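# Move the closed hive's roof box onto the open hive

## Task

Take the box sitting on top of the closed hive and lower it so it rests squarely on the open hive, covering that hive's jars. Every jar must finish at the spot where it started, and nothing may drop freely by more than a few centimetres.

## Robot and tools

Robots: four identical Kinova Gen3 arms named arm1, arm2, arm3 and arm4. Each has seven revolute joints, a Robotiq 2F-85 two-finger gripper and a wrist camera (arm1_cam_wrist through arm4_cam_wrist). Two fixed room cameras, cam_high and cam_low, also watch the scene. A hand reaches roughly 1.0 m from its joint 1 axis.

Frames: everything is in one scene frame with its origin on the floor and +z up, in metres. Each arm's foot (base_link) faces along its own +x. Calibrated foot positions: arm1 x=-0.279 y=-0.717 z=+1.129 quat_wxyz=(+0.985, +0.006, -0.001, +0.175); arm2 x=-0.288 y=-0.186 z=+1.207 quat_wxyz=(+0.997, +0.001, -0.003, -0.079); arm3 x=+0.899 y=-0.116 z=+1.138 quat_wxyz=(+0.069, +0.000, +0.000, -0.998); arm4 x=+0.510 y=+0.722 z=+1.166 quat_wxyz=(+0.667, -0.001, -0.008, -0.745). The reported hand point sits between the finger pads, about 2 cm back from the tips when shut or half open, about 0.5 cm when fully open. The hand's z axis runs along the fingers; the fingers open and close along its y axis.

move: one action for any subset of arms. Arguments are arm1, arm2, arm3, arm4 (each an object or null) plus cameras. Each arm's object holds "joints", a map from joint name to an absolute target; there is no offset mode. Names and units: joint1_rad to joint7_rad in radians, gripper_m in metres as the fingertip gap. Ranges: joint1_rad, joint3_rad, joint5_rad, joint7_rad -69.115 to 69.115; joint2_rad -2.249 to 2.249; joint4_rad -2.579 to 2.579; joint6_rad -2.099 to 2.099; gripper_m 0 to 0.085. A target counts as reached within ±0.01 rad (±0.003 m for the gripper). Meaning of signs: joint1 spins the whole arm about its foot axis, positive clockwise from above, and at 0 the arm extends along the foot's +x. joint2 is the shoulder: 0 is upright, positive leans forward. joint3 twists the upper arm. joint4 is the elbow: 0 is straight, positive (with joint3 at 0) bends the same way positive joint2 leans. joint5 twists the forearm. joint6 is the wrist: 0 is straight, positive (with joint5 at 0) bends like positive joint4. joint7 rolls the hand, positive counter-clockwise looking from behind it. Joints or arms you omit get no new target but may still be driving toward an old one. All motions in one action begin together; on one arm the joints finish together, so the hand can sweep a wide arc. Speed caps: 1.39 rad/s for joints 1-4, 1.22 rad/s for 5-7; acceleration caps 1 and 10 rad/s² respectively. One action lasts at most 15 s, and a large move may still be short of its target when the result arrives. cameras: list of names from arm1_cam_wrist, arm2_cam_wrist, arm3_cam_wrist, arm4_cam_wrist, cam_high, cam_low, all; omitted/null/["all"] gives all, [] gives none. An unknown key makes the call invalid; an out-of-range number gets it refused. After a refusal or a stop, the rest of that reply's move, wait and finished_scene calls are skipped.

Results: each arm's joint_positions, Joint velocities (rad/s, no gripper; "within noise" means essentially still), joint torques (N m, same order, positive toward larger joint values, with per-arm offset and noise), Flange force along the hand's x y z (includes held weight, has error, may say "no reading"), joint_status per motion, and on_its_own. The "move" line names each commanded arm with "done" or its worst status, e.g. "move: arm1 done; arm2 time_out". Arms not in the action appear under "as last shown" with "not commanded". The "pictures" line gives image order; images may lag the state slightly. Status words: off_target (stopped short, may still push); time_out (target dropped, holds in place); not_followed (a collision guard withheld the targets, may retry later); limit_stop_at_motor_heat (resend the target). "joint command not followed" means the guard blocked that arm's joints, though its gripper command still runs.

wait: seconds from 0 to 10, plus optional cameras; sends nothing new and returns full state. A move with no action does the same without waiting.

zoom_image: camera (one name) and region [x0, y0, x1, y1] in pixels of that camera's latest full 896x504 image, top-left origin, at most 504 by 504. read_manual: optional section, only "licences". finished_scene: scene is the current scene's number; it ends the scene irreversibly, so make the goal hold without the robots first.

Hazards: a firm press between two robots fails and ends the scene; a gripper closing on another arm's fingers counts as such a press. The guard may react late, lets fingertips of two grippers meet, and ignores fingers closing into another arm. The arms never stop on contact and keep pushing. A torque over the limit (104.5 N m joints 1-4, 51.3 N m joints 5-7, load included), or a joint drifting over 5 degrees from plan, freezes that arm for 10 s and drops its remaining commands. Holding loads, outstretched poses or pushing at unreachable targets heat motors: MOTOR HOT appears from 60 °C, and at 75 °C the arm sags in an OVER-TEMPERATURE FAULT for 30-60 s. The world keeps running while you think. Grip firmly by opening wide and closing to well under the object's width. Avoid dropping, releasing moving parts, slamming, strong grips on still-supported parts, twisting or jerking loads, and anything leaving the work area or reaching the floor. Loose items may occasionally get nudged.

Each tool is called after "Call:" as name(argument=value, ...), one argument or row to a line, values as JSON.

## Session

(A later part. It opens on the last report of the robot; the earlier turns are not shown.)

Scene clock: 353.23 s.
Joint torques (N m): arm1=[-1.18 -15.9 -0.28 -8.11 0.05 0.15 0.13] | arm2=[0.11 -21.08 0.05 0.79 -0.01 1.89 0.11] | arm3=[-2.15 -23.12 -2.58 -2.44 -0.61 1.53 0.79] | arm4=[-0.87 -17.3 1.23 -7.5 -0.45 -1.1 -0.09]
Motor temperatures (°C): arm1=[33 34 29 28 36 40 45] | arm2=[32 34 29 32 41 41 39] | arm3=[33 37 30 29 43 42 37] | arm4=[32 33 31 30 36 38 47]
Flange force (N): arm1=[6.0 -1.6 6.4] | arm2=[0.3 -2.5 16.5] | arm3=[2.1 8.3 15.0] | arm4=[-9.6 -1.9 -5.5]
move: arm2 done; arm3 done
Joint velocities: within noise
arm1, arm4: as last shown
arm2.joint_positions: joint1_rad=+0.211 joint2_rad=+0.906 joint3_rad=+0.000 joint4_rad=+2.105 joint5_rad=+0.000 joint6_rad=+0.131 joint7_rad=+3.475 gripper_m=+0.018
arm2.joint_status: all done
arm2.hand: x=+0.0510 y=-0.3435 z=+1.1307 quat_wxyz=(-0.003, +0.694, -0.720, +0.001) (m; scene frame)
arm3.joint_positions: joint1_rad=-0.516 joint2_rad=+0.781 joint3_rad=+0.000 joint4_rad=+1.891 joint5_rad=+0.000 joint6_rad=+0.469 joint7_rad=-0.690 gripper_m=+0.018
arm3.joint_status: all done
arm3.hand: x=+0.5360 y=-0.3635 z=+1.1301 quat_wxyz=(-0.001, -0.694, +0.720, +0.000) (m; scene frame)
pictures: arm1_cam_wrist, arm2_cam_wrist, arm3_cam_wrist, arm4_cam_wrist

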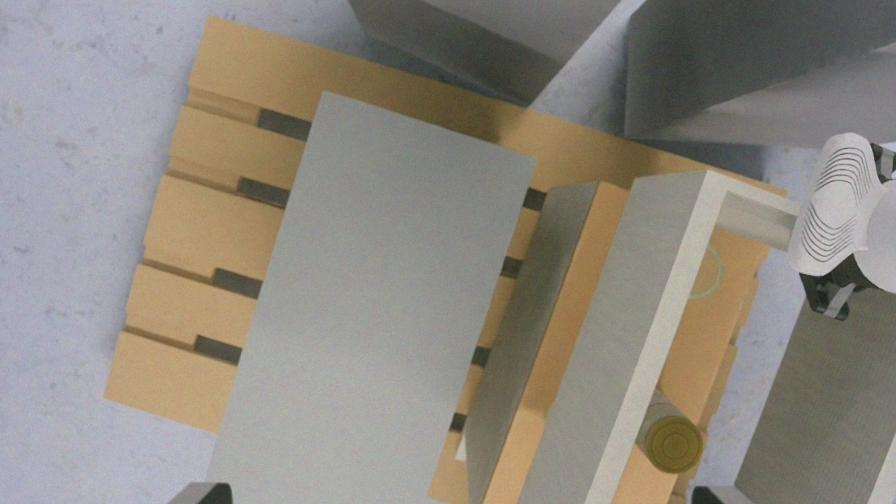

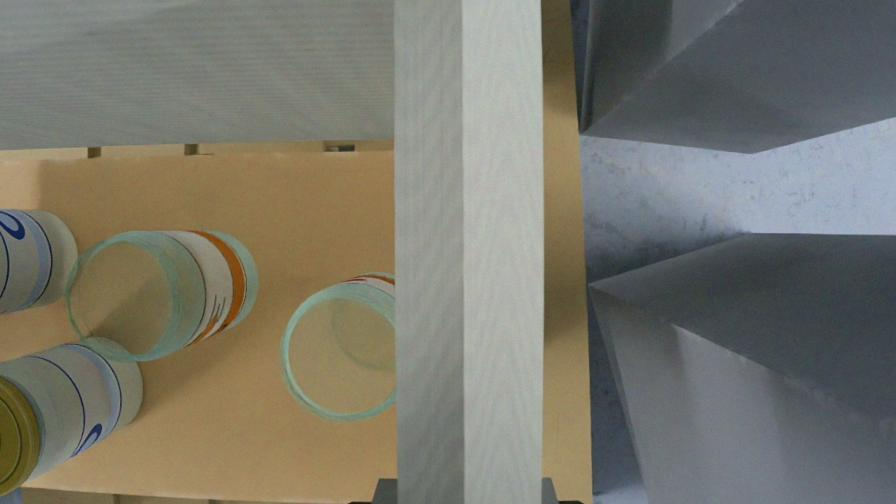

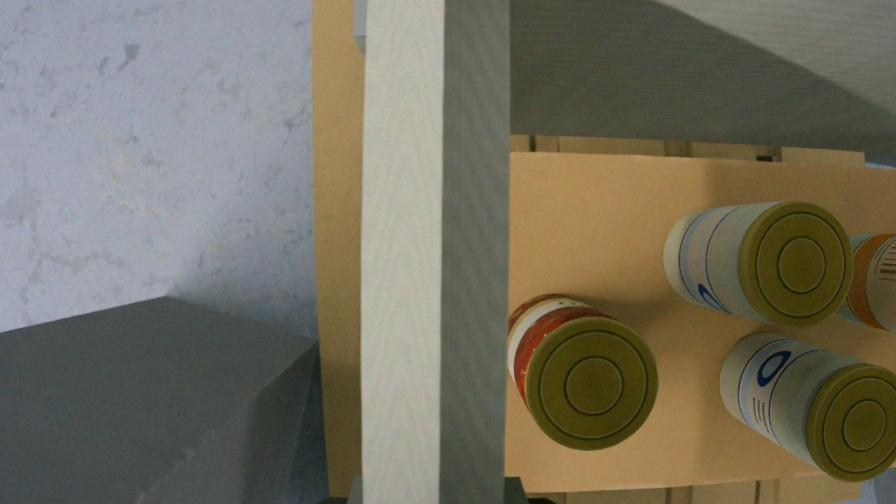

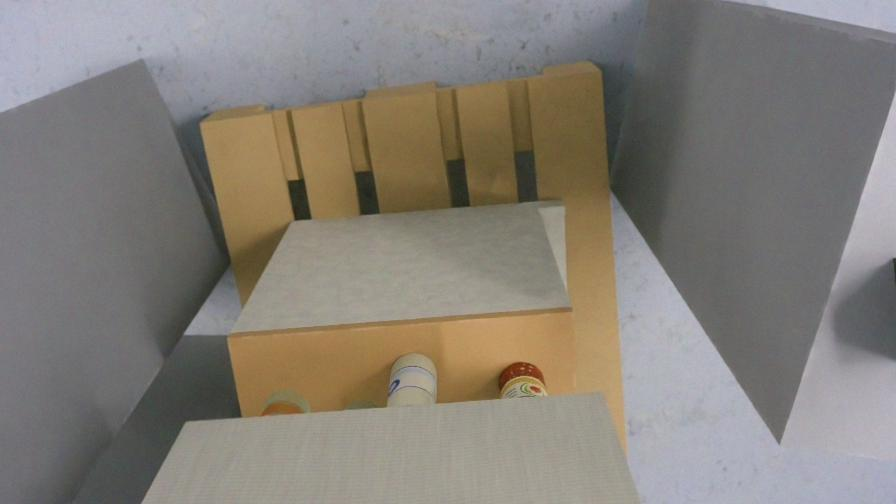

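Call:
move(
  arm2={"joints":{"joint1_rad":0.2117,"joint2_rad":1.0421,"joint4_rad":2.0721,"joint6_rad":0.0274,"joint7_rad":3.4753}},
  arm3={"joints":{"joint2_rad":0.8956,"joint4_rad":1.8887,"joint6_rad":0.3573}},
  cameras=["cam_low"],
)

Call:
move(
  arm2={"joints":{"joint1_rad":0.2119,"joint2_rad":1.1758,"joint4_rad":2.019,"joint6_rad":-0.0532,"joint7_rad":3.4755}},
  arm3={"joints":{"joint2_rad":1.0144,"joint4_rad":1.8663,"joint6_rad":0.2609}},
  cameras=["arm1_cam_wrist","arm4_cam_wrist","cam_high"],
)

Call:
zoom_image(
  camera="cam_high",
  region=[340, 180, 510, 370],
)

Scene clock: 365.33 s.
Joint torques (N m): arm1=[-1.2 -15.94 -0.36 -8.13 0.06 0.12 0.09] | arm2=[0.44 -20.61 0.56 3.87 -0.01 2.54 0.1] | arm3=[-2.87 -23.14 -3.3 -0.21 -0.48 2.02 0.86] | arm4=[-0.88 -17.32 1.22 -7.44 -0.52 -1.09 -0.12]
Motor temperatures (°C): arm1=[33 34 29 28 36 40 45] | arm2=[32 34 29 32 41 41 39] | arm3=[33 37 30 29 43 42 37] | arm4=[32 33 31 30 36 38 47]
Flange force (N): arm1=[5.8 -1.8 6.2] | arm2=[0.8 -5.7 16.5] | arm3=[1.5 10.2 15.7] | arm4=[-10.2 -1.9 -5.8]
move: arm2 done; arm3 done
Joint velocities: within noise
arm1, arm4: as last shown
arm2.joint_positions: joint1_rad=+0.212 joint2_rad=+1.042 joint3_rad=+0.000 joint4_rad=+2.072 joint5_rad=+0.000 joint6_rad=+0.027 joint7_rad=+3.475 gripper_m=+0.018
arm2.joint_status: all done
arm2.hand: x=+0.0510 y=-0.3434 z=+1.0807 quat_wxyz=(-0.003, +0.694, -0.720, +0.001) (m; scene frame)
arm3.joint_positions: joint1_rad=-0.516 joint2_rad=+0.896 joint3_rad=+0.000 joint4_rad=+1.889 joint5_rad=+0.000 joint6_rad=+0.357 joint7_rad=-0.690 gripper_m=+0.018
arm3.joint_status: all done
arm3.hand: x=+0.5360 y=-0.3635 z=+1.0801 quat_wxyz=(-0.001, -0.694, +0.720, +0.000) (m; scene frame)
pictures: cam_low

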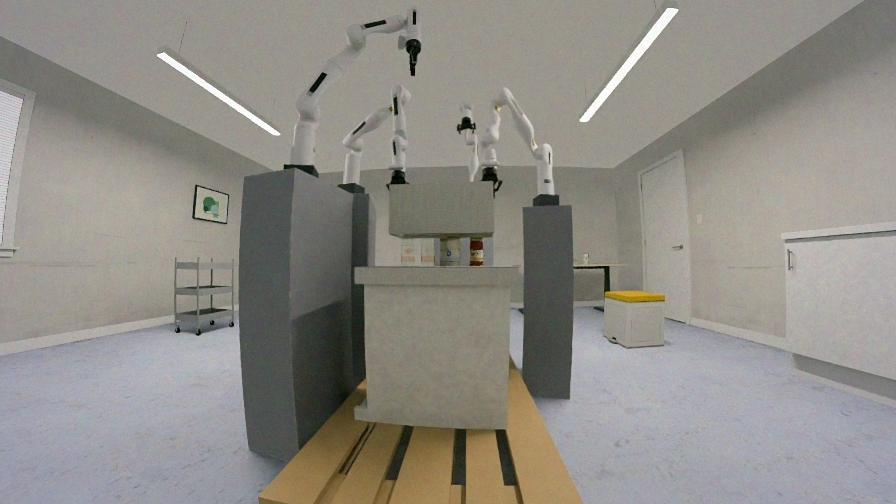

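Scene clock: 366.37 s.
Joint torques (N m): arm1=[-1.3 -15.98 -0.34 -8.13 0.07 0.19 0.16] | arm2=[0.61 -19.88 0.79 6.07 -0.02 3.01 0.14] | arm3=[-3.48 -23.17 -4.22 1.75 -0.26 2.25 0.88] | arm4=[-0.91 -17.34 1.2 -7.48 -0.48 -1.13 -0.12]
Motor temperatures (°C): arm1=[33 34 29 28 36 40 45] | arm2=[32 34 29 32 41 41 39] | arm3=[33 37 30 29 43 42 37] | arm4=[32 33 31 30 36 38 47]
Flange force (N): arm1=[5.9 -1.9 6.5] | arm2=[1.1 -7.6 16.0] | arm3=[1.3 12.2 16.3] | arm4=[-10.1 -2.0 -5.8]
move: arm2 done; arm3 done
Joint velocities: within noise
arm1, arm4: as last shown
arm2.joint_positions: joint1_rad=+0.212 joint2_rad=+1.176 joint3_rad=+0.000 joint4_rad=+2.019 joint5_rad=+0.000 joint6_rad=-0.053 joint7_rad=+3.476 gripper_m=+0.018
arm2.joint_status: all done
arm2.hand: x=+0.0510 y=-0.3433 z=+1.0307 quat_wxyz=(-0.003, +0.694, -0.720, +0.001) (m; scene frame)
arm3.joint_positions: joint1_rad=-0.516 joint2_rad=+1.014 joint3_rad=+0.000 joint4_rad=+1.866 joint5_rad=+0.000 joint6_rad=+0.261 joint7_rad=-0.690 gripper_m=+0.018
arm3.joint_status: all done
arm3.hand: x=+0.5359 y=-0.3636 z=+1.0302 quat_wxyz=(-0.001, -0.694, +0.720, +0.000) (m; scene frame)
pictures: arm1_cam_wrist, arm4_cam_wrist, cam_high

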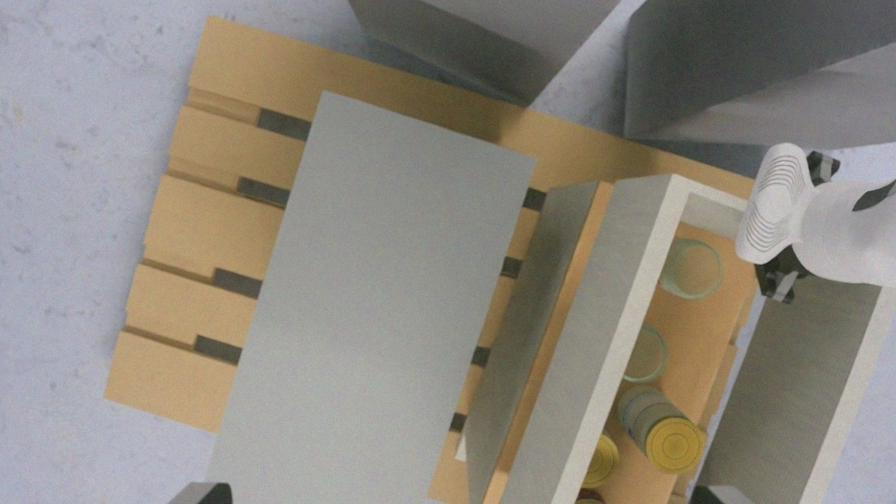

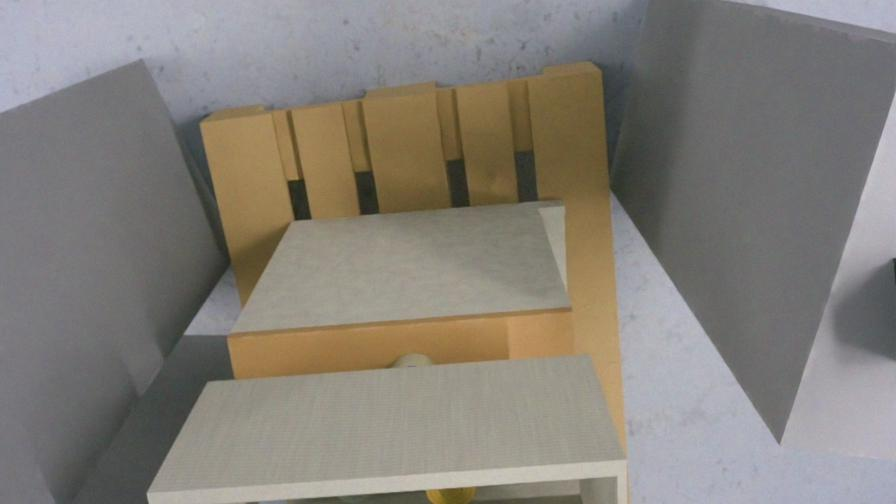

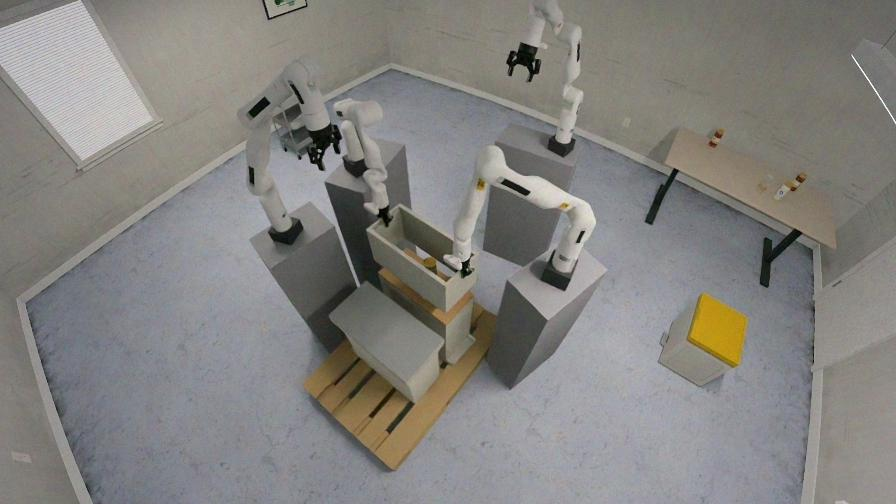

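Scaled by 2.653 from the camera's 896x504 image, which has a finer 1280x720 frame.

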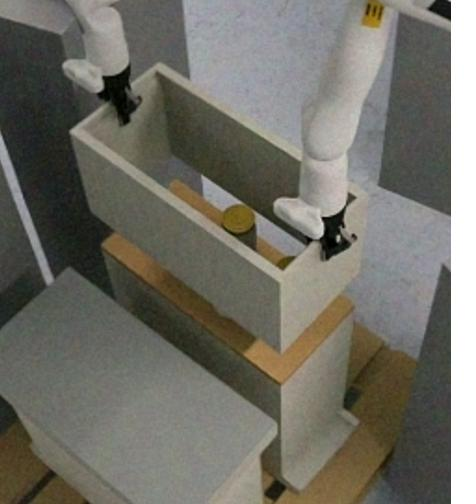

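Call:
move(
  arm2={"joints":{"joint1_rad":0.2123,"joint2_rad":1.3051,"joint4_rad":1.9468,"joint6_rad":-0.1103,"joint7_rad":3.4759}},
  arm3={"joints":{"joint2_rad":1.1349,"joint4_rad":1.8245,"joint6_rad":0.1822}},
)

Call:
zoom_image(
  camera="arm1_cam_wrist",
  region=[540, 140, 780, 276],
)

Call:
zoom_image(
  camera="arm1_cam_wrist",
  region=[450, 376, 690, 503],
)

Call:
zoom_image(
  camera="arm4_cam_wrist",
  region=[200, 280, 420, 400],
)

Call:
zoom_image(
  camera="arm4_cam_wrist",
  region=[420, 280, 640, 400],
)

Call:
zoom_image(
  camera="cam_high",
  region=[340, 180, 510, 370],
)

Scene clock: 375.73 s.
Joint torques (N m): arm1=[-1.18 -16.01 -0.3 -8.16 0.05 0.13 0.16] | arm2=[0.83 -18.96 1.15 8.01 -0.02 3.5 0.15] | arm3=[-4.04 -22.73 -4.99 3.55 -0.12 2.61 0.87] | arm4=[-0.74 -17.29 1.21 -7.51 -0.5 -1.11 -0.08]
Motor temperatures (°C): arm1=[33 34 29 28 36 40 45] | arm2=[32 34 29 32 41 41 39] | arm3=[33 37 30 29 43 42 37] | arm4=[32 33 31 30 36 38 47]
Flange force (N): arm1=[5.8 -1.6 6.4] | arm2=[1.4 -9.7 16.1] | arm3=[0.9 13.9 16.6] | arm4=[-9.6 -1.5 -5.5]
move: arm2 done; arm3 done
Joint velocities: within noise
arm1, arm4: as last shown
arm2.joint_positions: joint1_rad=+0.212 joint2_rad=+1.305 joint3_rad=+0.000 joint4_rad=+1.947 joint5_rad=+0.000 joint6_rad=-0.110 joint7_rad=+3.476 gripper_m=+0.018
arm2.joint_status: all done
arm2.hand: x=+0.0509 y=-0.3433 z=+0.9807 quat_wxyz=(-0.003, +0.694, -0.720, +0.001) (m; scene frame)
arm3.joint_positions: joint1_rad=-0.516 joint2_rad=+1.135 joint3_rad=+0.000 joint4_rad=+1.824 joint5_rad=+0.000 joint6_rad=+0.182 joint7_rad=-0.690 gripper_m=+0.018
arm3.joint_status: all done
arm3.hand: x=+0.5359 y=-0.3637 z=+0.9802 quat_wxyz=(-0.001, -0.694, +0.720, +0.000) (m; scene frame)
pictures: arm1_cam_wrist, arm2_cam_wrist, arm3_cam_wrist, arm4_cam_wrist, cam_high, cam_low

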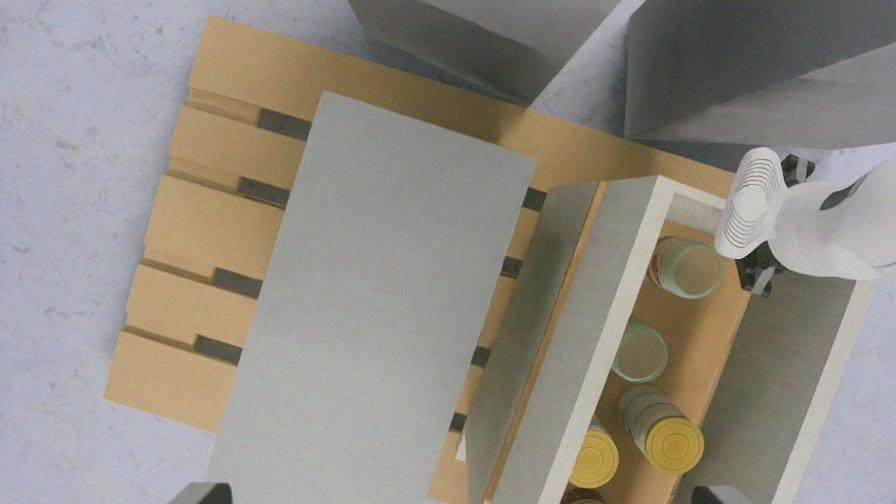

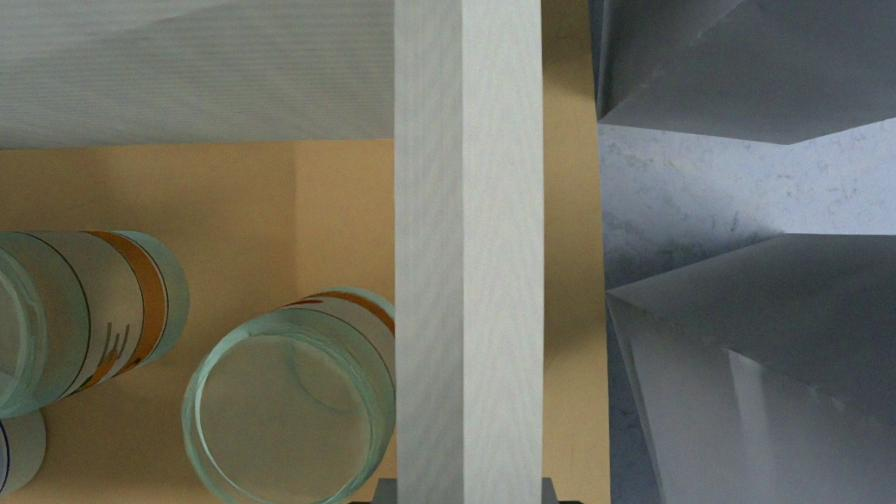

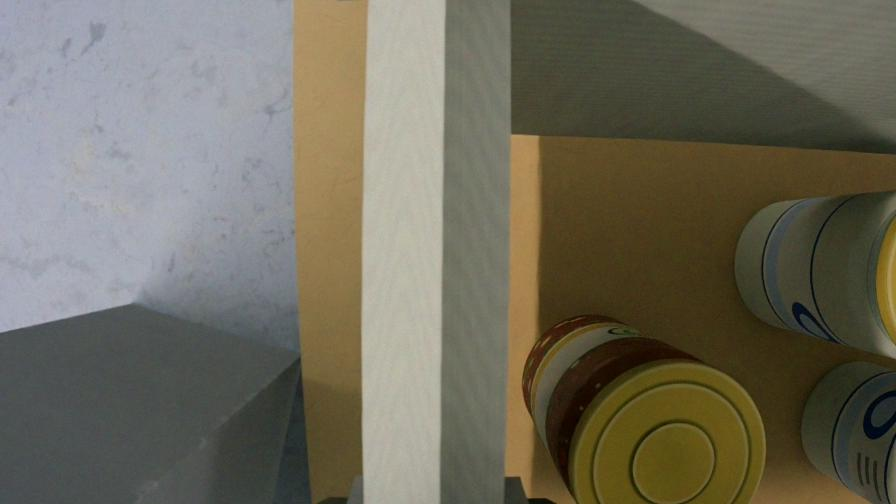

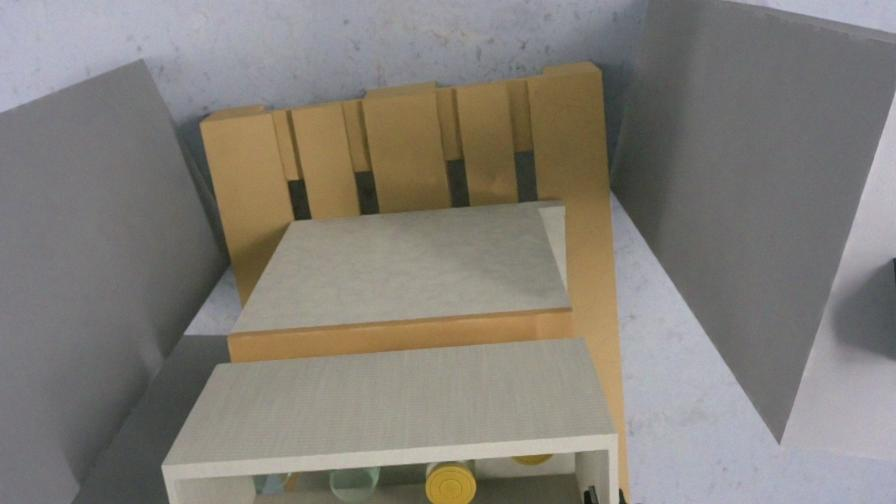

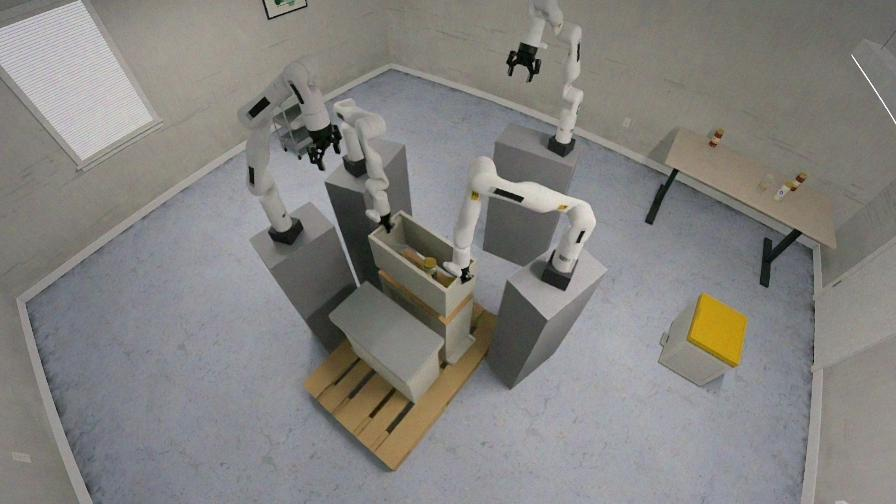

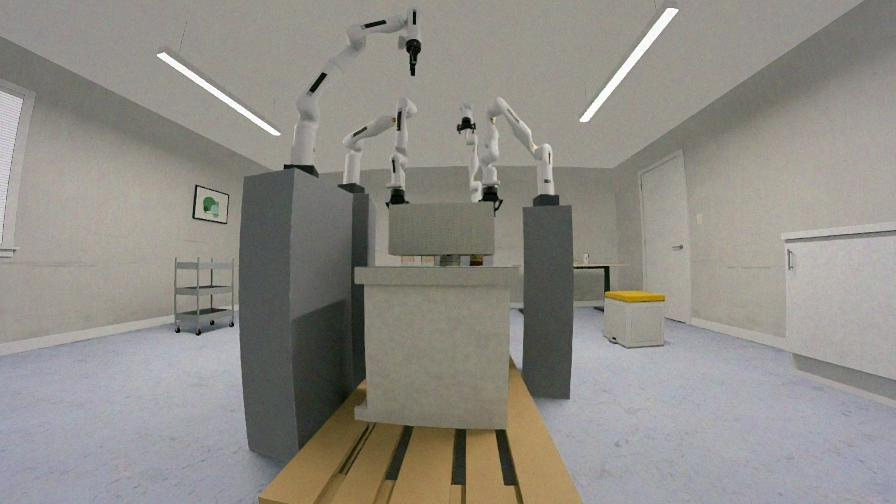

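Scaled by 2.100 from the camera's 896x504 image, which has a finer 1280x720 frame.

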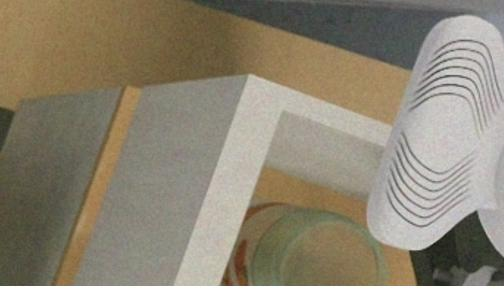

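Scaled by 2.100 from the camera's 896x504 image, which has a finer 1280x720 frame.

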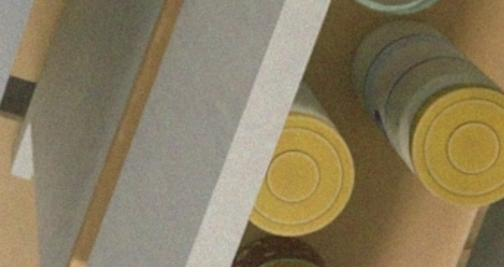

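Scaled by 2.291 from the camera's 896x504 image, which has a finer 1280x720 frame.

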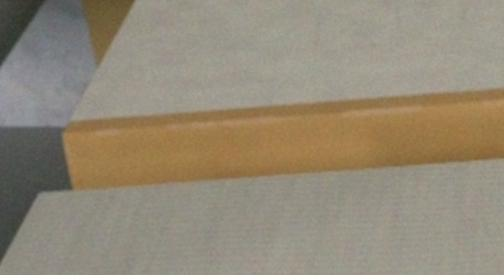

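Scaled by 2.291 from the camera's 896x504 image, which has a finer 1280x720 frame.

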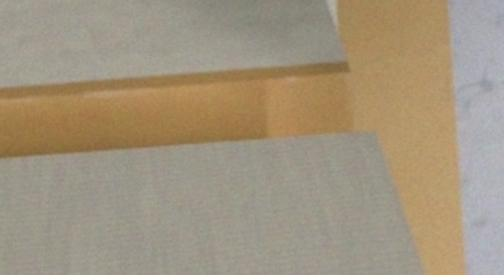

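Scaled by 2.653 from the camera's 896x504 image, which has a finer 1280x720 frame.

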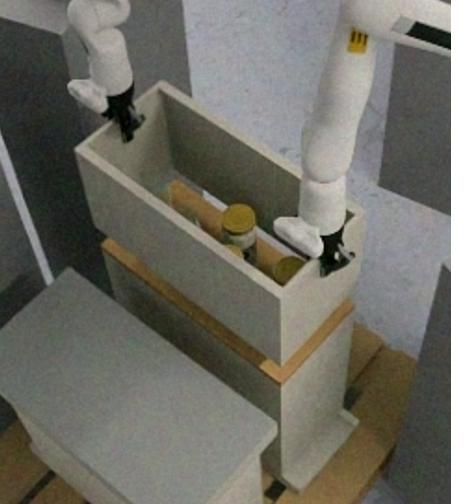

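Call:
move(
  arm2={"joints":{"joint1_rad":0.2106,"joint2_rad":1.43,"joint4_rad":1.8579,"joint6_rad":-0.1463,"joint7_rad":3.4772}},
  arm3={"joints":{"joint1_rad":-0.5116,"joint2_rad":1.255,"joint4_rad":1.768,"joint6_rad":0.1186,"joint7_rad":-0.6827}},
)

Call:
zoom_image(
  camera="arm1_cam_wrist",
  region=[570, 150, 690, 230],
)

Call:
zoom_image(
  camera="arm1_cam_wrist",
  region=[450, 400, 600, 503],
)

Call:
zoom_image(
  camera="arm4_cam_wrist",
  region=[200, 300, 300, 380],
)

Call:
zoom_image(
  camera="arm4_cam_wrist",
  region=[520, 280, 620, 360],
)

Call:
zoom_image(
  camera="cam_high",
  region=[370, 240, 490, 360],
)

Scene clock: 424.87 s.
Joint torques (N m): arm1=[-1.2 -15.9 -0.2 -8.19 0.02 0.13 0.15] | arm2=[1.05 -17.94 1.49 9.29 -0.04 3.81 0.16] | arm3=[-4.38 -22.2 -5.42 5.08 0.07 2.92 0.89] | arm4=[-0.8 -17.29 1.14 -7.51 -0.46 -1.19 -0.08]
Motor temperatures (°C): arm1=[33 34 29 28 36 40 45] | arm2=[32 34 29 32 41 41 39] | arm3=[33 37 30 29 43 42 37] | arm4=[32 34 31 30 36 38 47]
Flange force (N): arm1=[6.5 -1.6 6.8] | arm2=[1.5 -11.4 16.0] | arm3=[0.8 15.3 17.1] | arm4=[-9.9 -1.7 -5.8]
move: arm2 done; arm3 done
Joint velocities: within noise
arm1, arm4: as last shown
arm2.joint_positions: joint1_rad=+0.211 joint2_rad=+1.430 joint3_rad=+0.000 joint4_rad=+1.858 joint5_rad=+0.000 joint6_rad=-0.146 joint7_rad=+3.477 gripper_m=+0.018
arm2.joint_status: all done
arm2.hand: x=+0.0509 y=-0.3424 z=+0.9307 quat_wxyz=(-0.003, +0.695, -0.719, +0.001) (m; scene frame)
arm3.joint_positions: joint1_rad=-0.512 joint2_rad=+1.255 joint3_rad=+0.000 joint4_rad=+1.768 joint5_rad=+0.000 joint6_rad=+0.119 joint7_rad=-0.683 gripper_m=+0.018
arm3.joint_status: all done
arm3.hand: x=+0.5358 y=-0.3615 z=+0.9302 quat_wxyz=(-0.001, -0.695, +0.719, +0.000) (m; scene frame)
pictures: arm1_cam_wrist, arm2_cam_wrist, arm3_cam_wrist, arm4_cam_wrist, cam_high, cam_low

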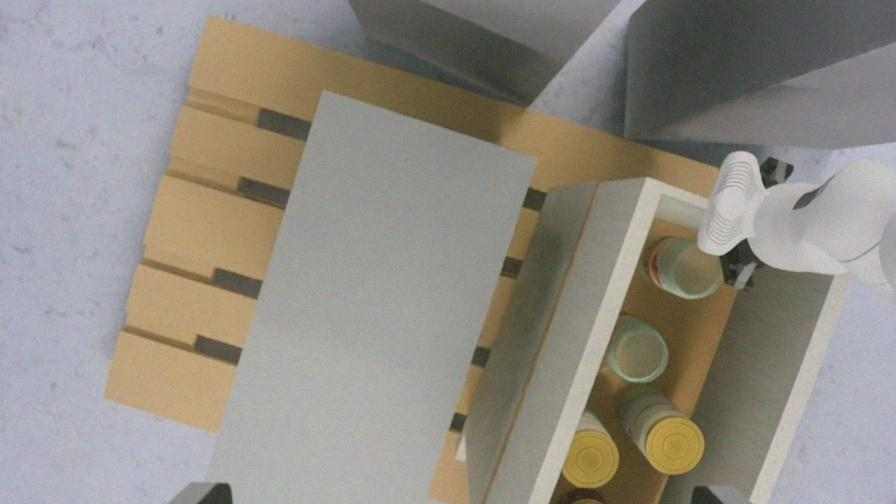

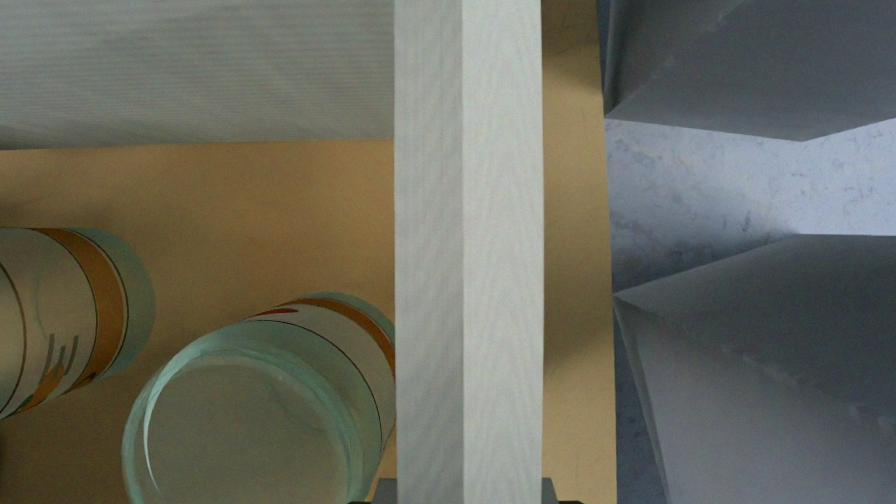

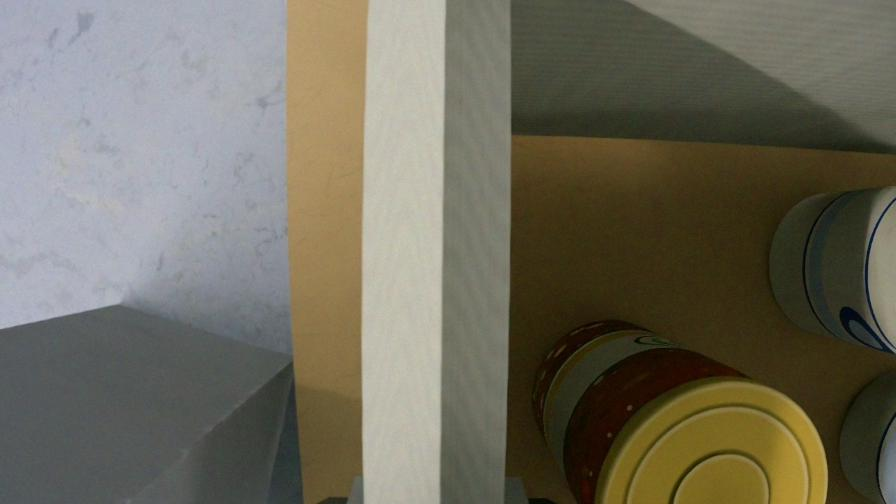

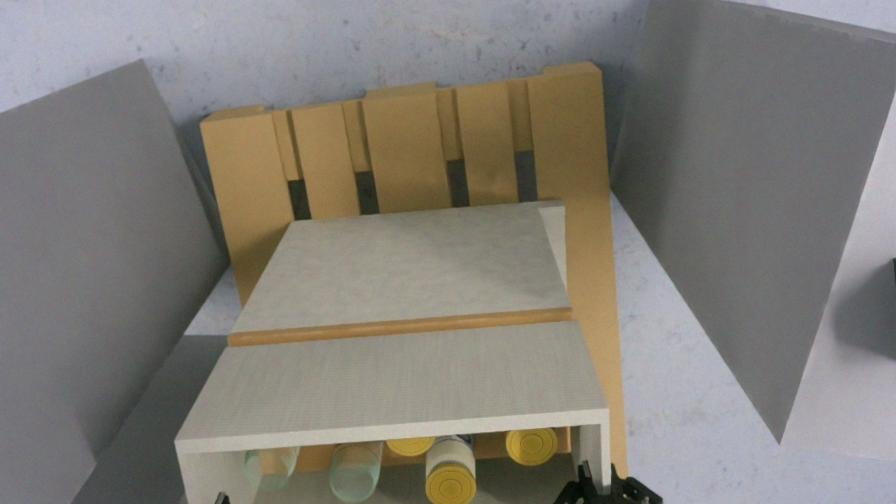

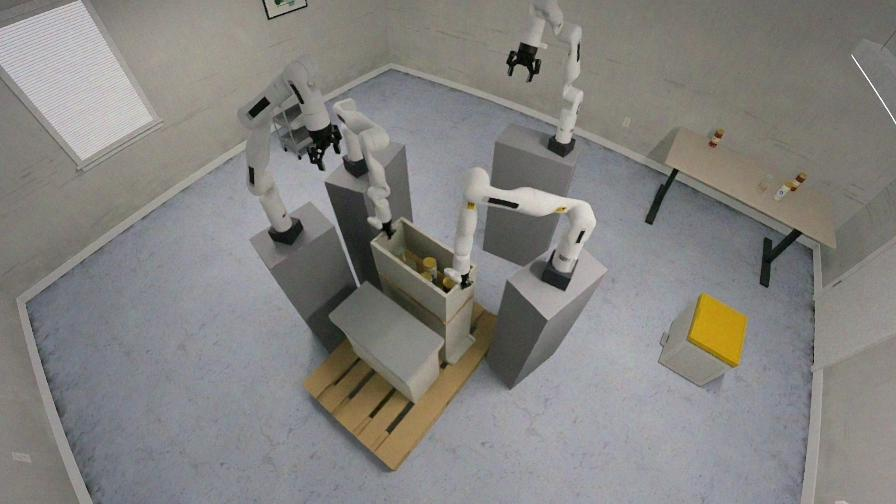

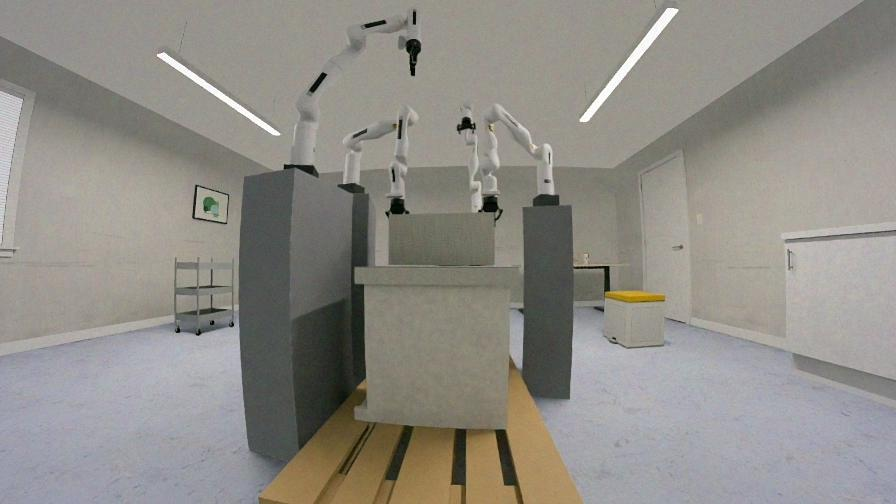

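Scaled by 4.200 from the camera's 896x504 image, which has a finer 1280x720 frame.

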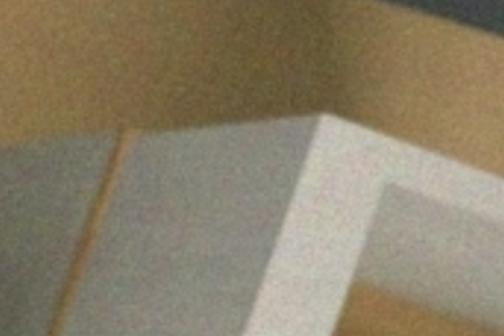

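Scaled by 3.360 from the camera's 896x504 image, which has a finer 1280x720 frame.

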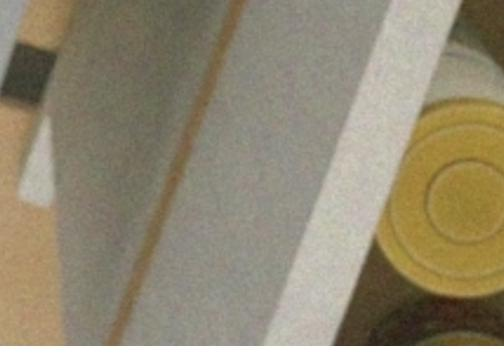

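Scaled by 5.040 from the camera's 896x504 image, which has a finer 1280x720 frame.

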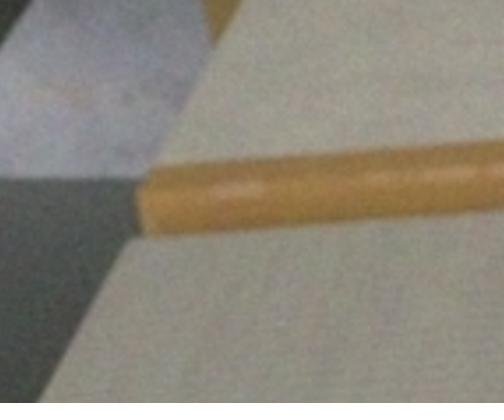

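Scaled by 5.040 from the camera's 896x504 image, which has a finer 1280x720 frame.

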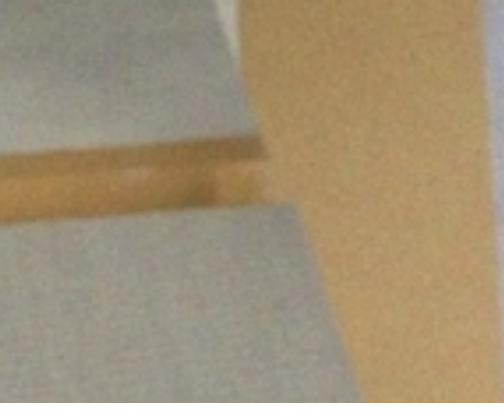

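Scaled by 4.200 from the camera's 896x504 image, which has a finer 1280x720 frame.

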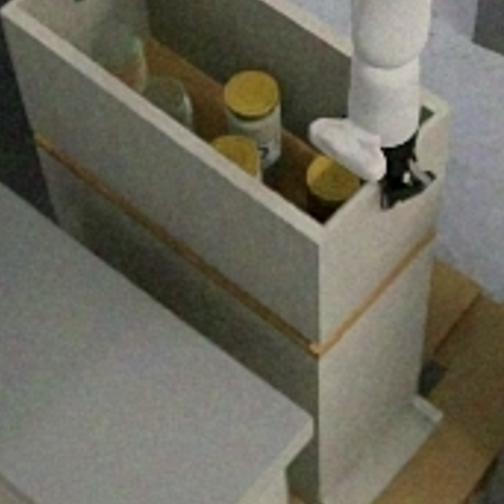

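Call:
move(
  arm2={"joints":{"joint1_rad":0.2095,"joint2_rad":1.465,"joint4_rad":1.8345,"joint6_rad":-0.1579,"joint7_rad":3.4761}},
  arm3={"joints":{"joint1_rad":-0.5076,"joint2_rad":1.2889,"joint4_rad":1.7453,"joint6_rad":0.1074,"joint7_rad":-0.6787}},
  cameras=["arm1_cam_wrist","arm4_cam_wrist","cam_high"],
)

Call:
zoom_image(
  camera="arm1_cam_wrist",
  region=[570, 150, 690, 230],
)

Call:
zoom_image(
  camera="arm4_cam_wrist",
  region=[200, 300, 300, 380],
)

Call:
zoom_image(
  camera="arm4_cam_wrist",
  region=[520, 280, 620, 360],
)

Call:
zoom_image(
  camera="cam_high",
  region=[370, 240, 490, 360],
)

Scene clock: 457.37 s.
Joint torques (N m): arm1=[-1.2 -15.98 -0.33 -8.16 0.07 0.14 0.12] | arm2=[1.05 -17.67 1.51 9.46 -0.08 3.8 0.15] | arm3=[-4.28 -22.14 -5.47 5.21 0.12 2.85 0.89] | arm4=[-0.83 -17.32 1.23 -7.49 -0.51 -1.16 -0.15]
Motor temperatures (°C): arm1=[33 34 29 28 36 40 45] | arm2=[32 33 29 32 41 41 39] | arm3=[33 36 30 29 43 42 37] | arm4=[32 34 31 30 36 38 47]
Flange force (N): arm1=[6.0 -1.7 6.4] | arm2=[1.5 -11.4 15.9] | arm3=[1.0 15.2 17.0] | arm4=[-10.1 -1.9 -5.9]
move: arm2 done; arm3 done
Joint velocities: within noise
arm1, arm4: as last shown
arm2.joint_positions: joint1_rad=+0.209 joint2_rad=+1.465 joint3_rad=+0.000 joint4_rad=+1.835 joint5_rad=+0.000 joint6_rad=-0.158 joint7_rad=+3.476 gripper_m=+0.018
arm2.joint_status: all done
arm2.hand: x=+0.0495 y=-0.3413 z=+0.9167 quat_wxyz=(-0.003, +0.695, -0.719, +0.001) (m; scene frame)
arm3.joint_positions: joint1_rad=-0.508 joint2_rad=+1.289 joint3_rad=+0.000 joint4_rad=+1.745 joint5_rad=+0.000 joint6_rad=+0.107 joint7_rad=-0.679 gripper_m=+0.018
arm3.joint_status: all done
arm3.hand: x=+0.5343 y=-0.3605 z=+0.9162 quat_wxyz=(-0.001, -0.695, +0.719, +0.000) (m; scene frame)
pictures: arm1_cam_wrist, arm4_cam_wrist, cam_high

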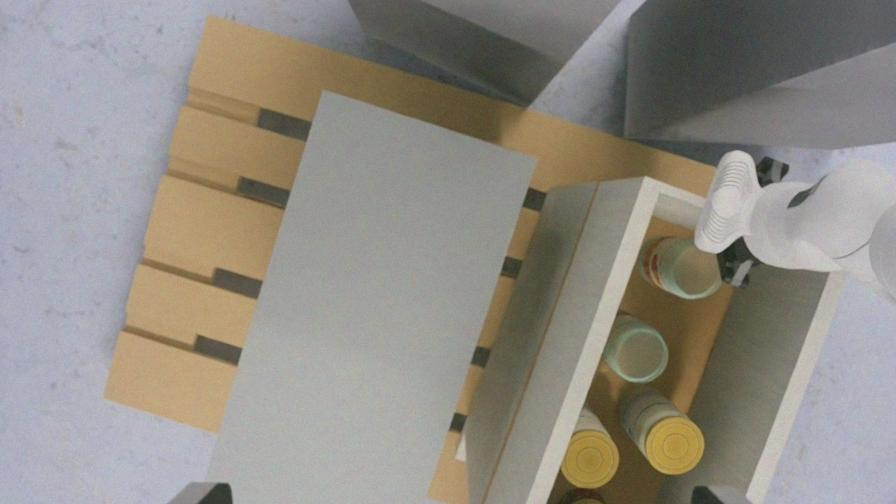

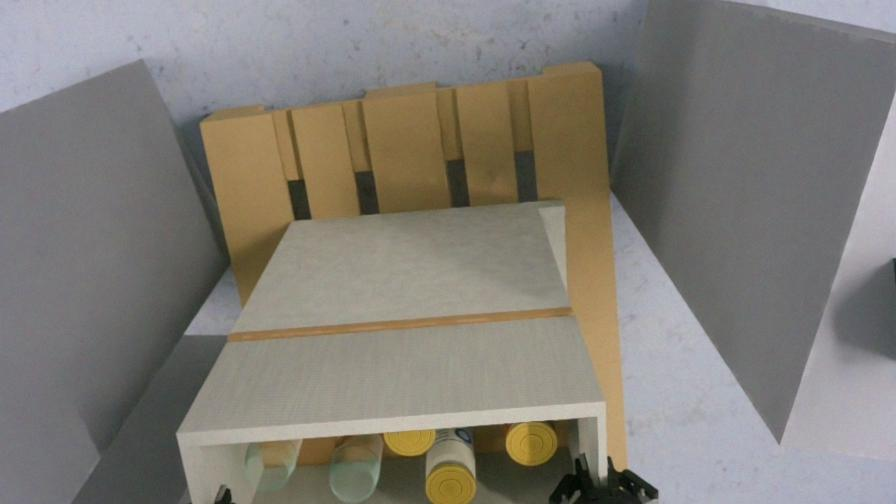

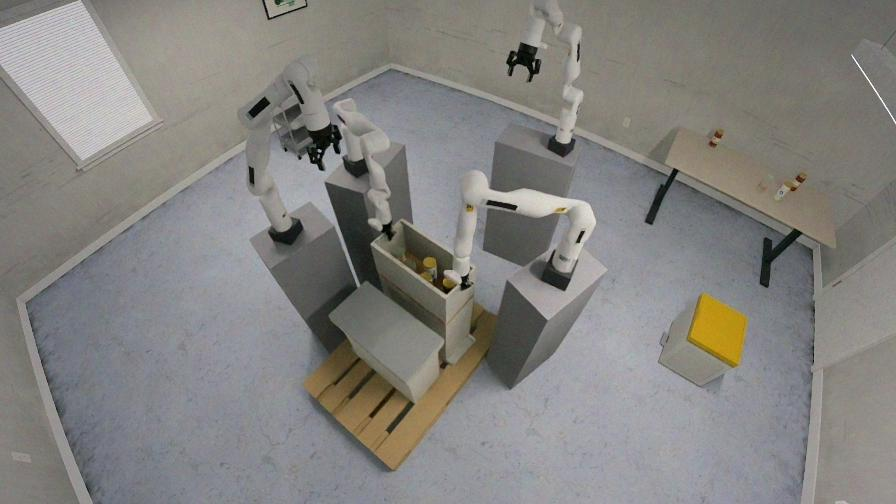

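Scaled by 4.200 from the camera's 896x504 image, which has a finer 1280x720 frame.

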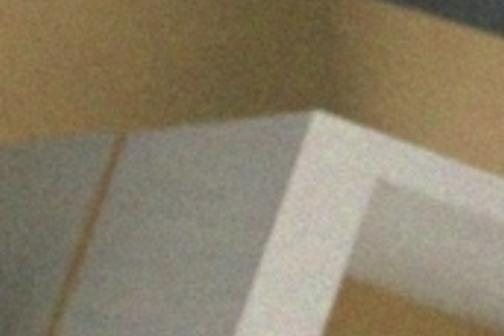

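Scaled by 5.040 from the camera's 896x504 image, which has a finer 1280x720 frame.

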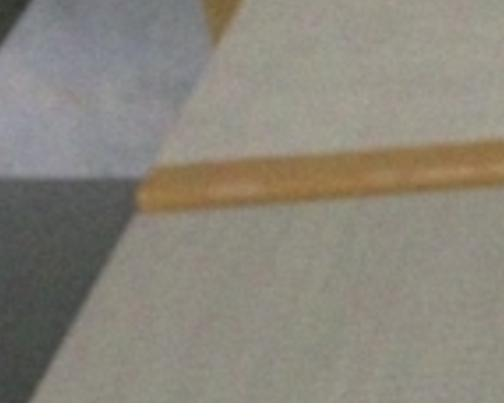

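Scaled by 5.040 from the camera's 896x504 image, which has a finer 1280x720 frame.

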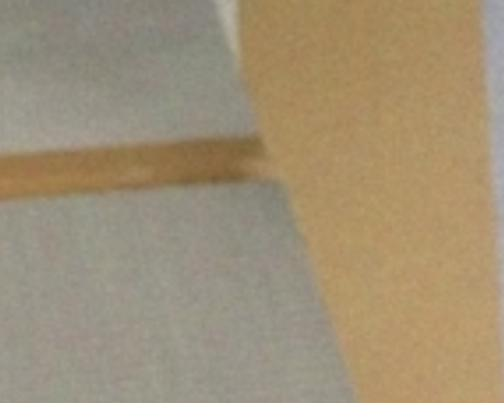

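Scaled by 4.200 from the camera's 896x504 image, which has a finer 1280x720 frame.

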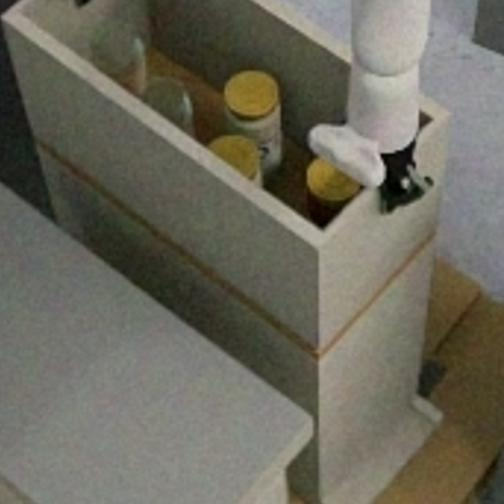

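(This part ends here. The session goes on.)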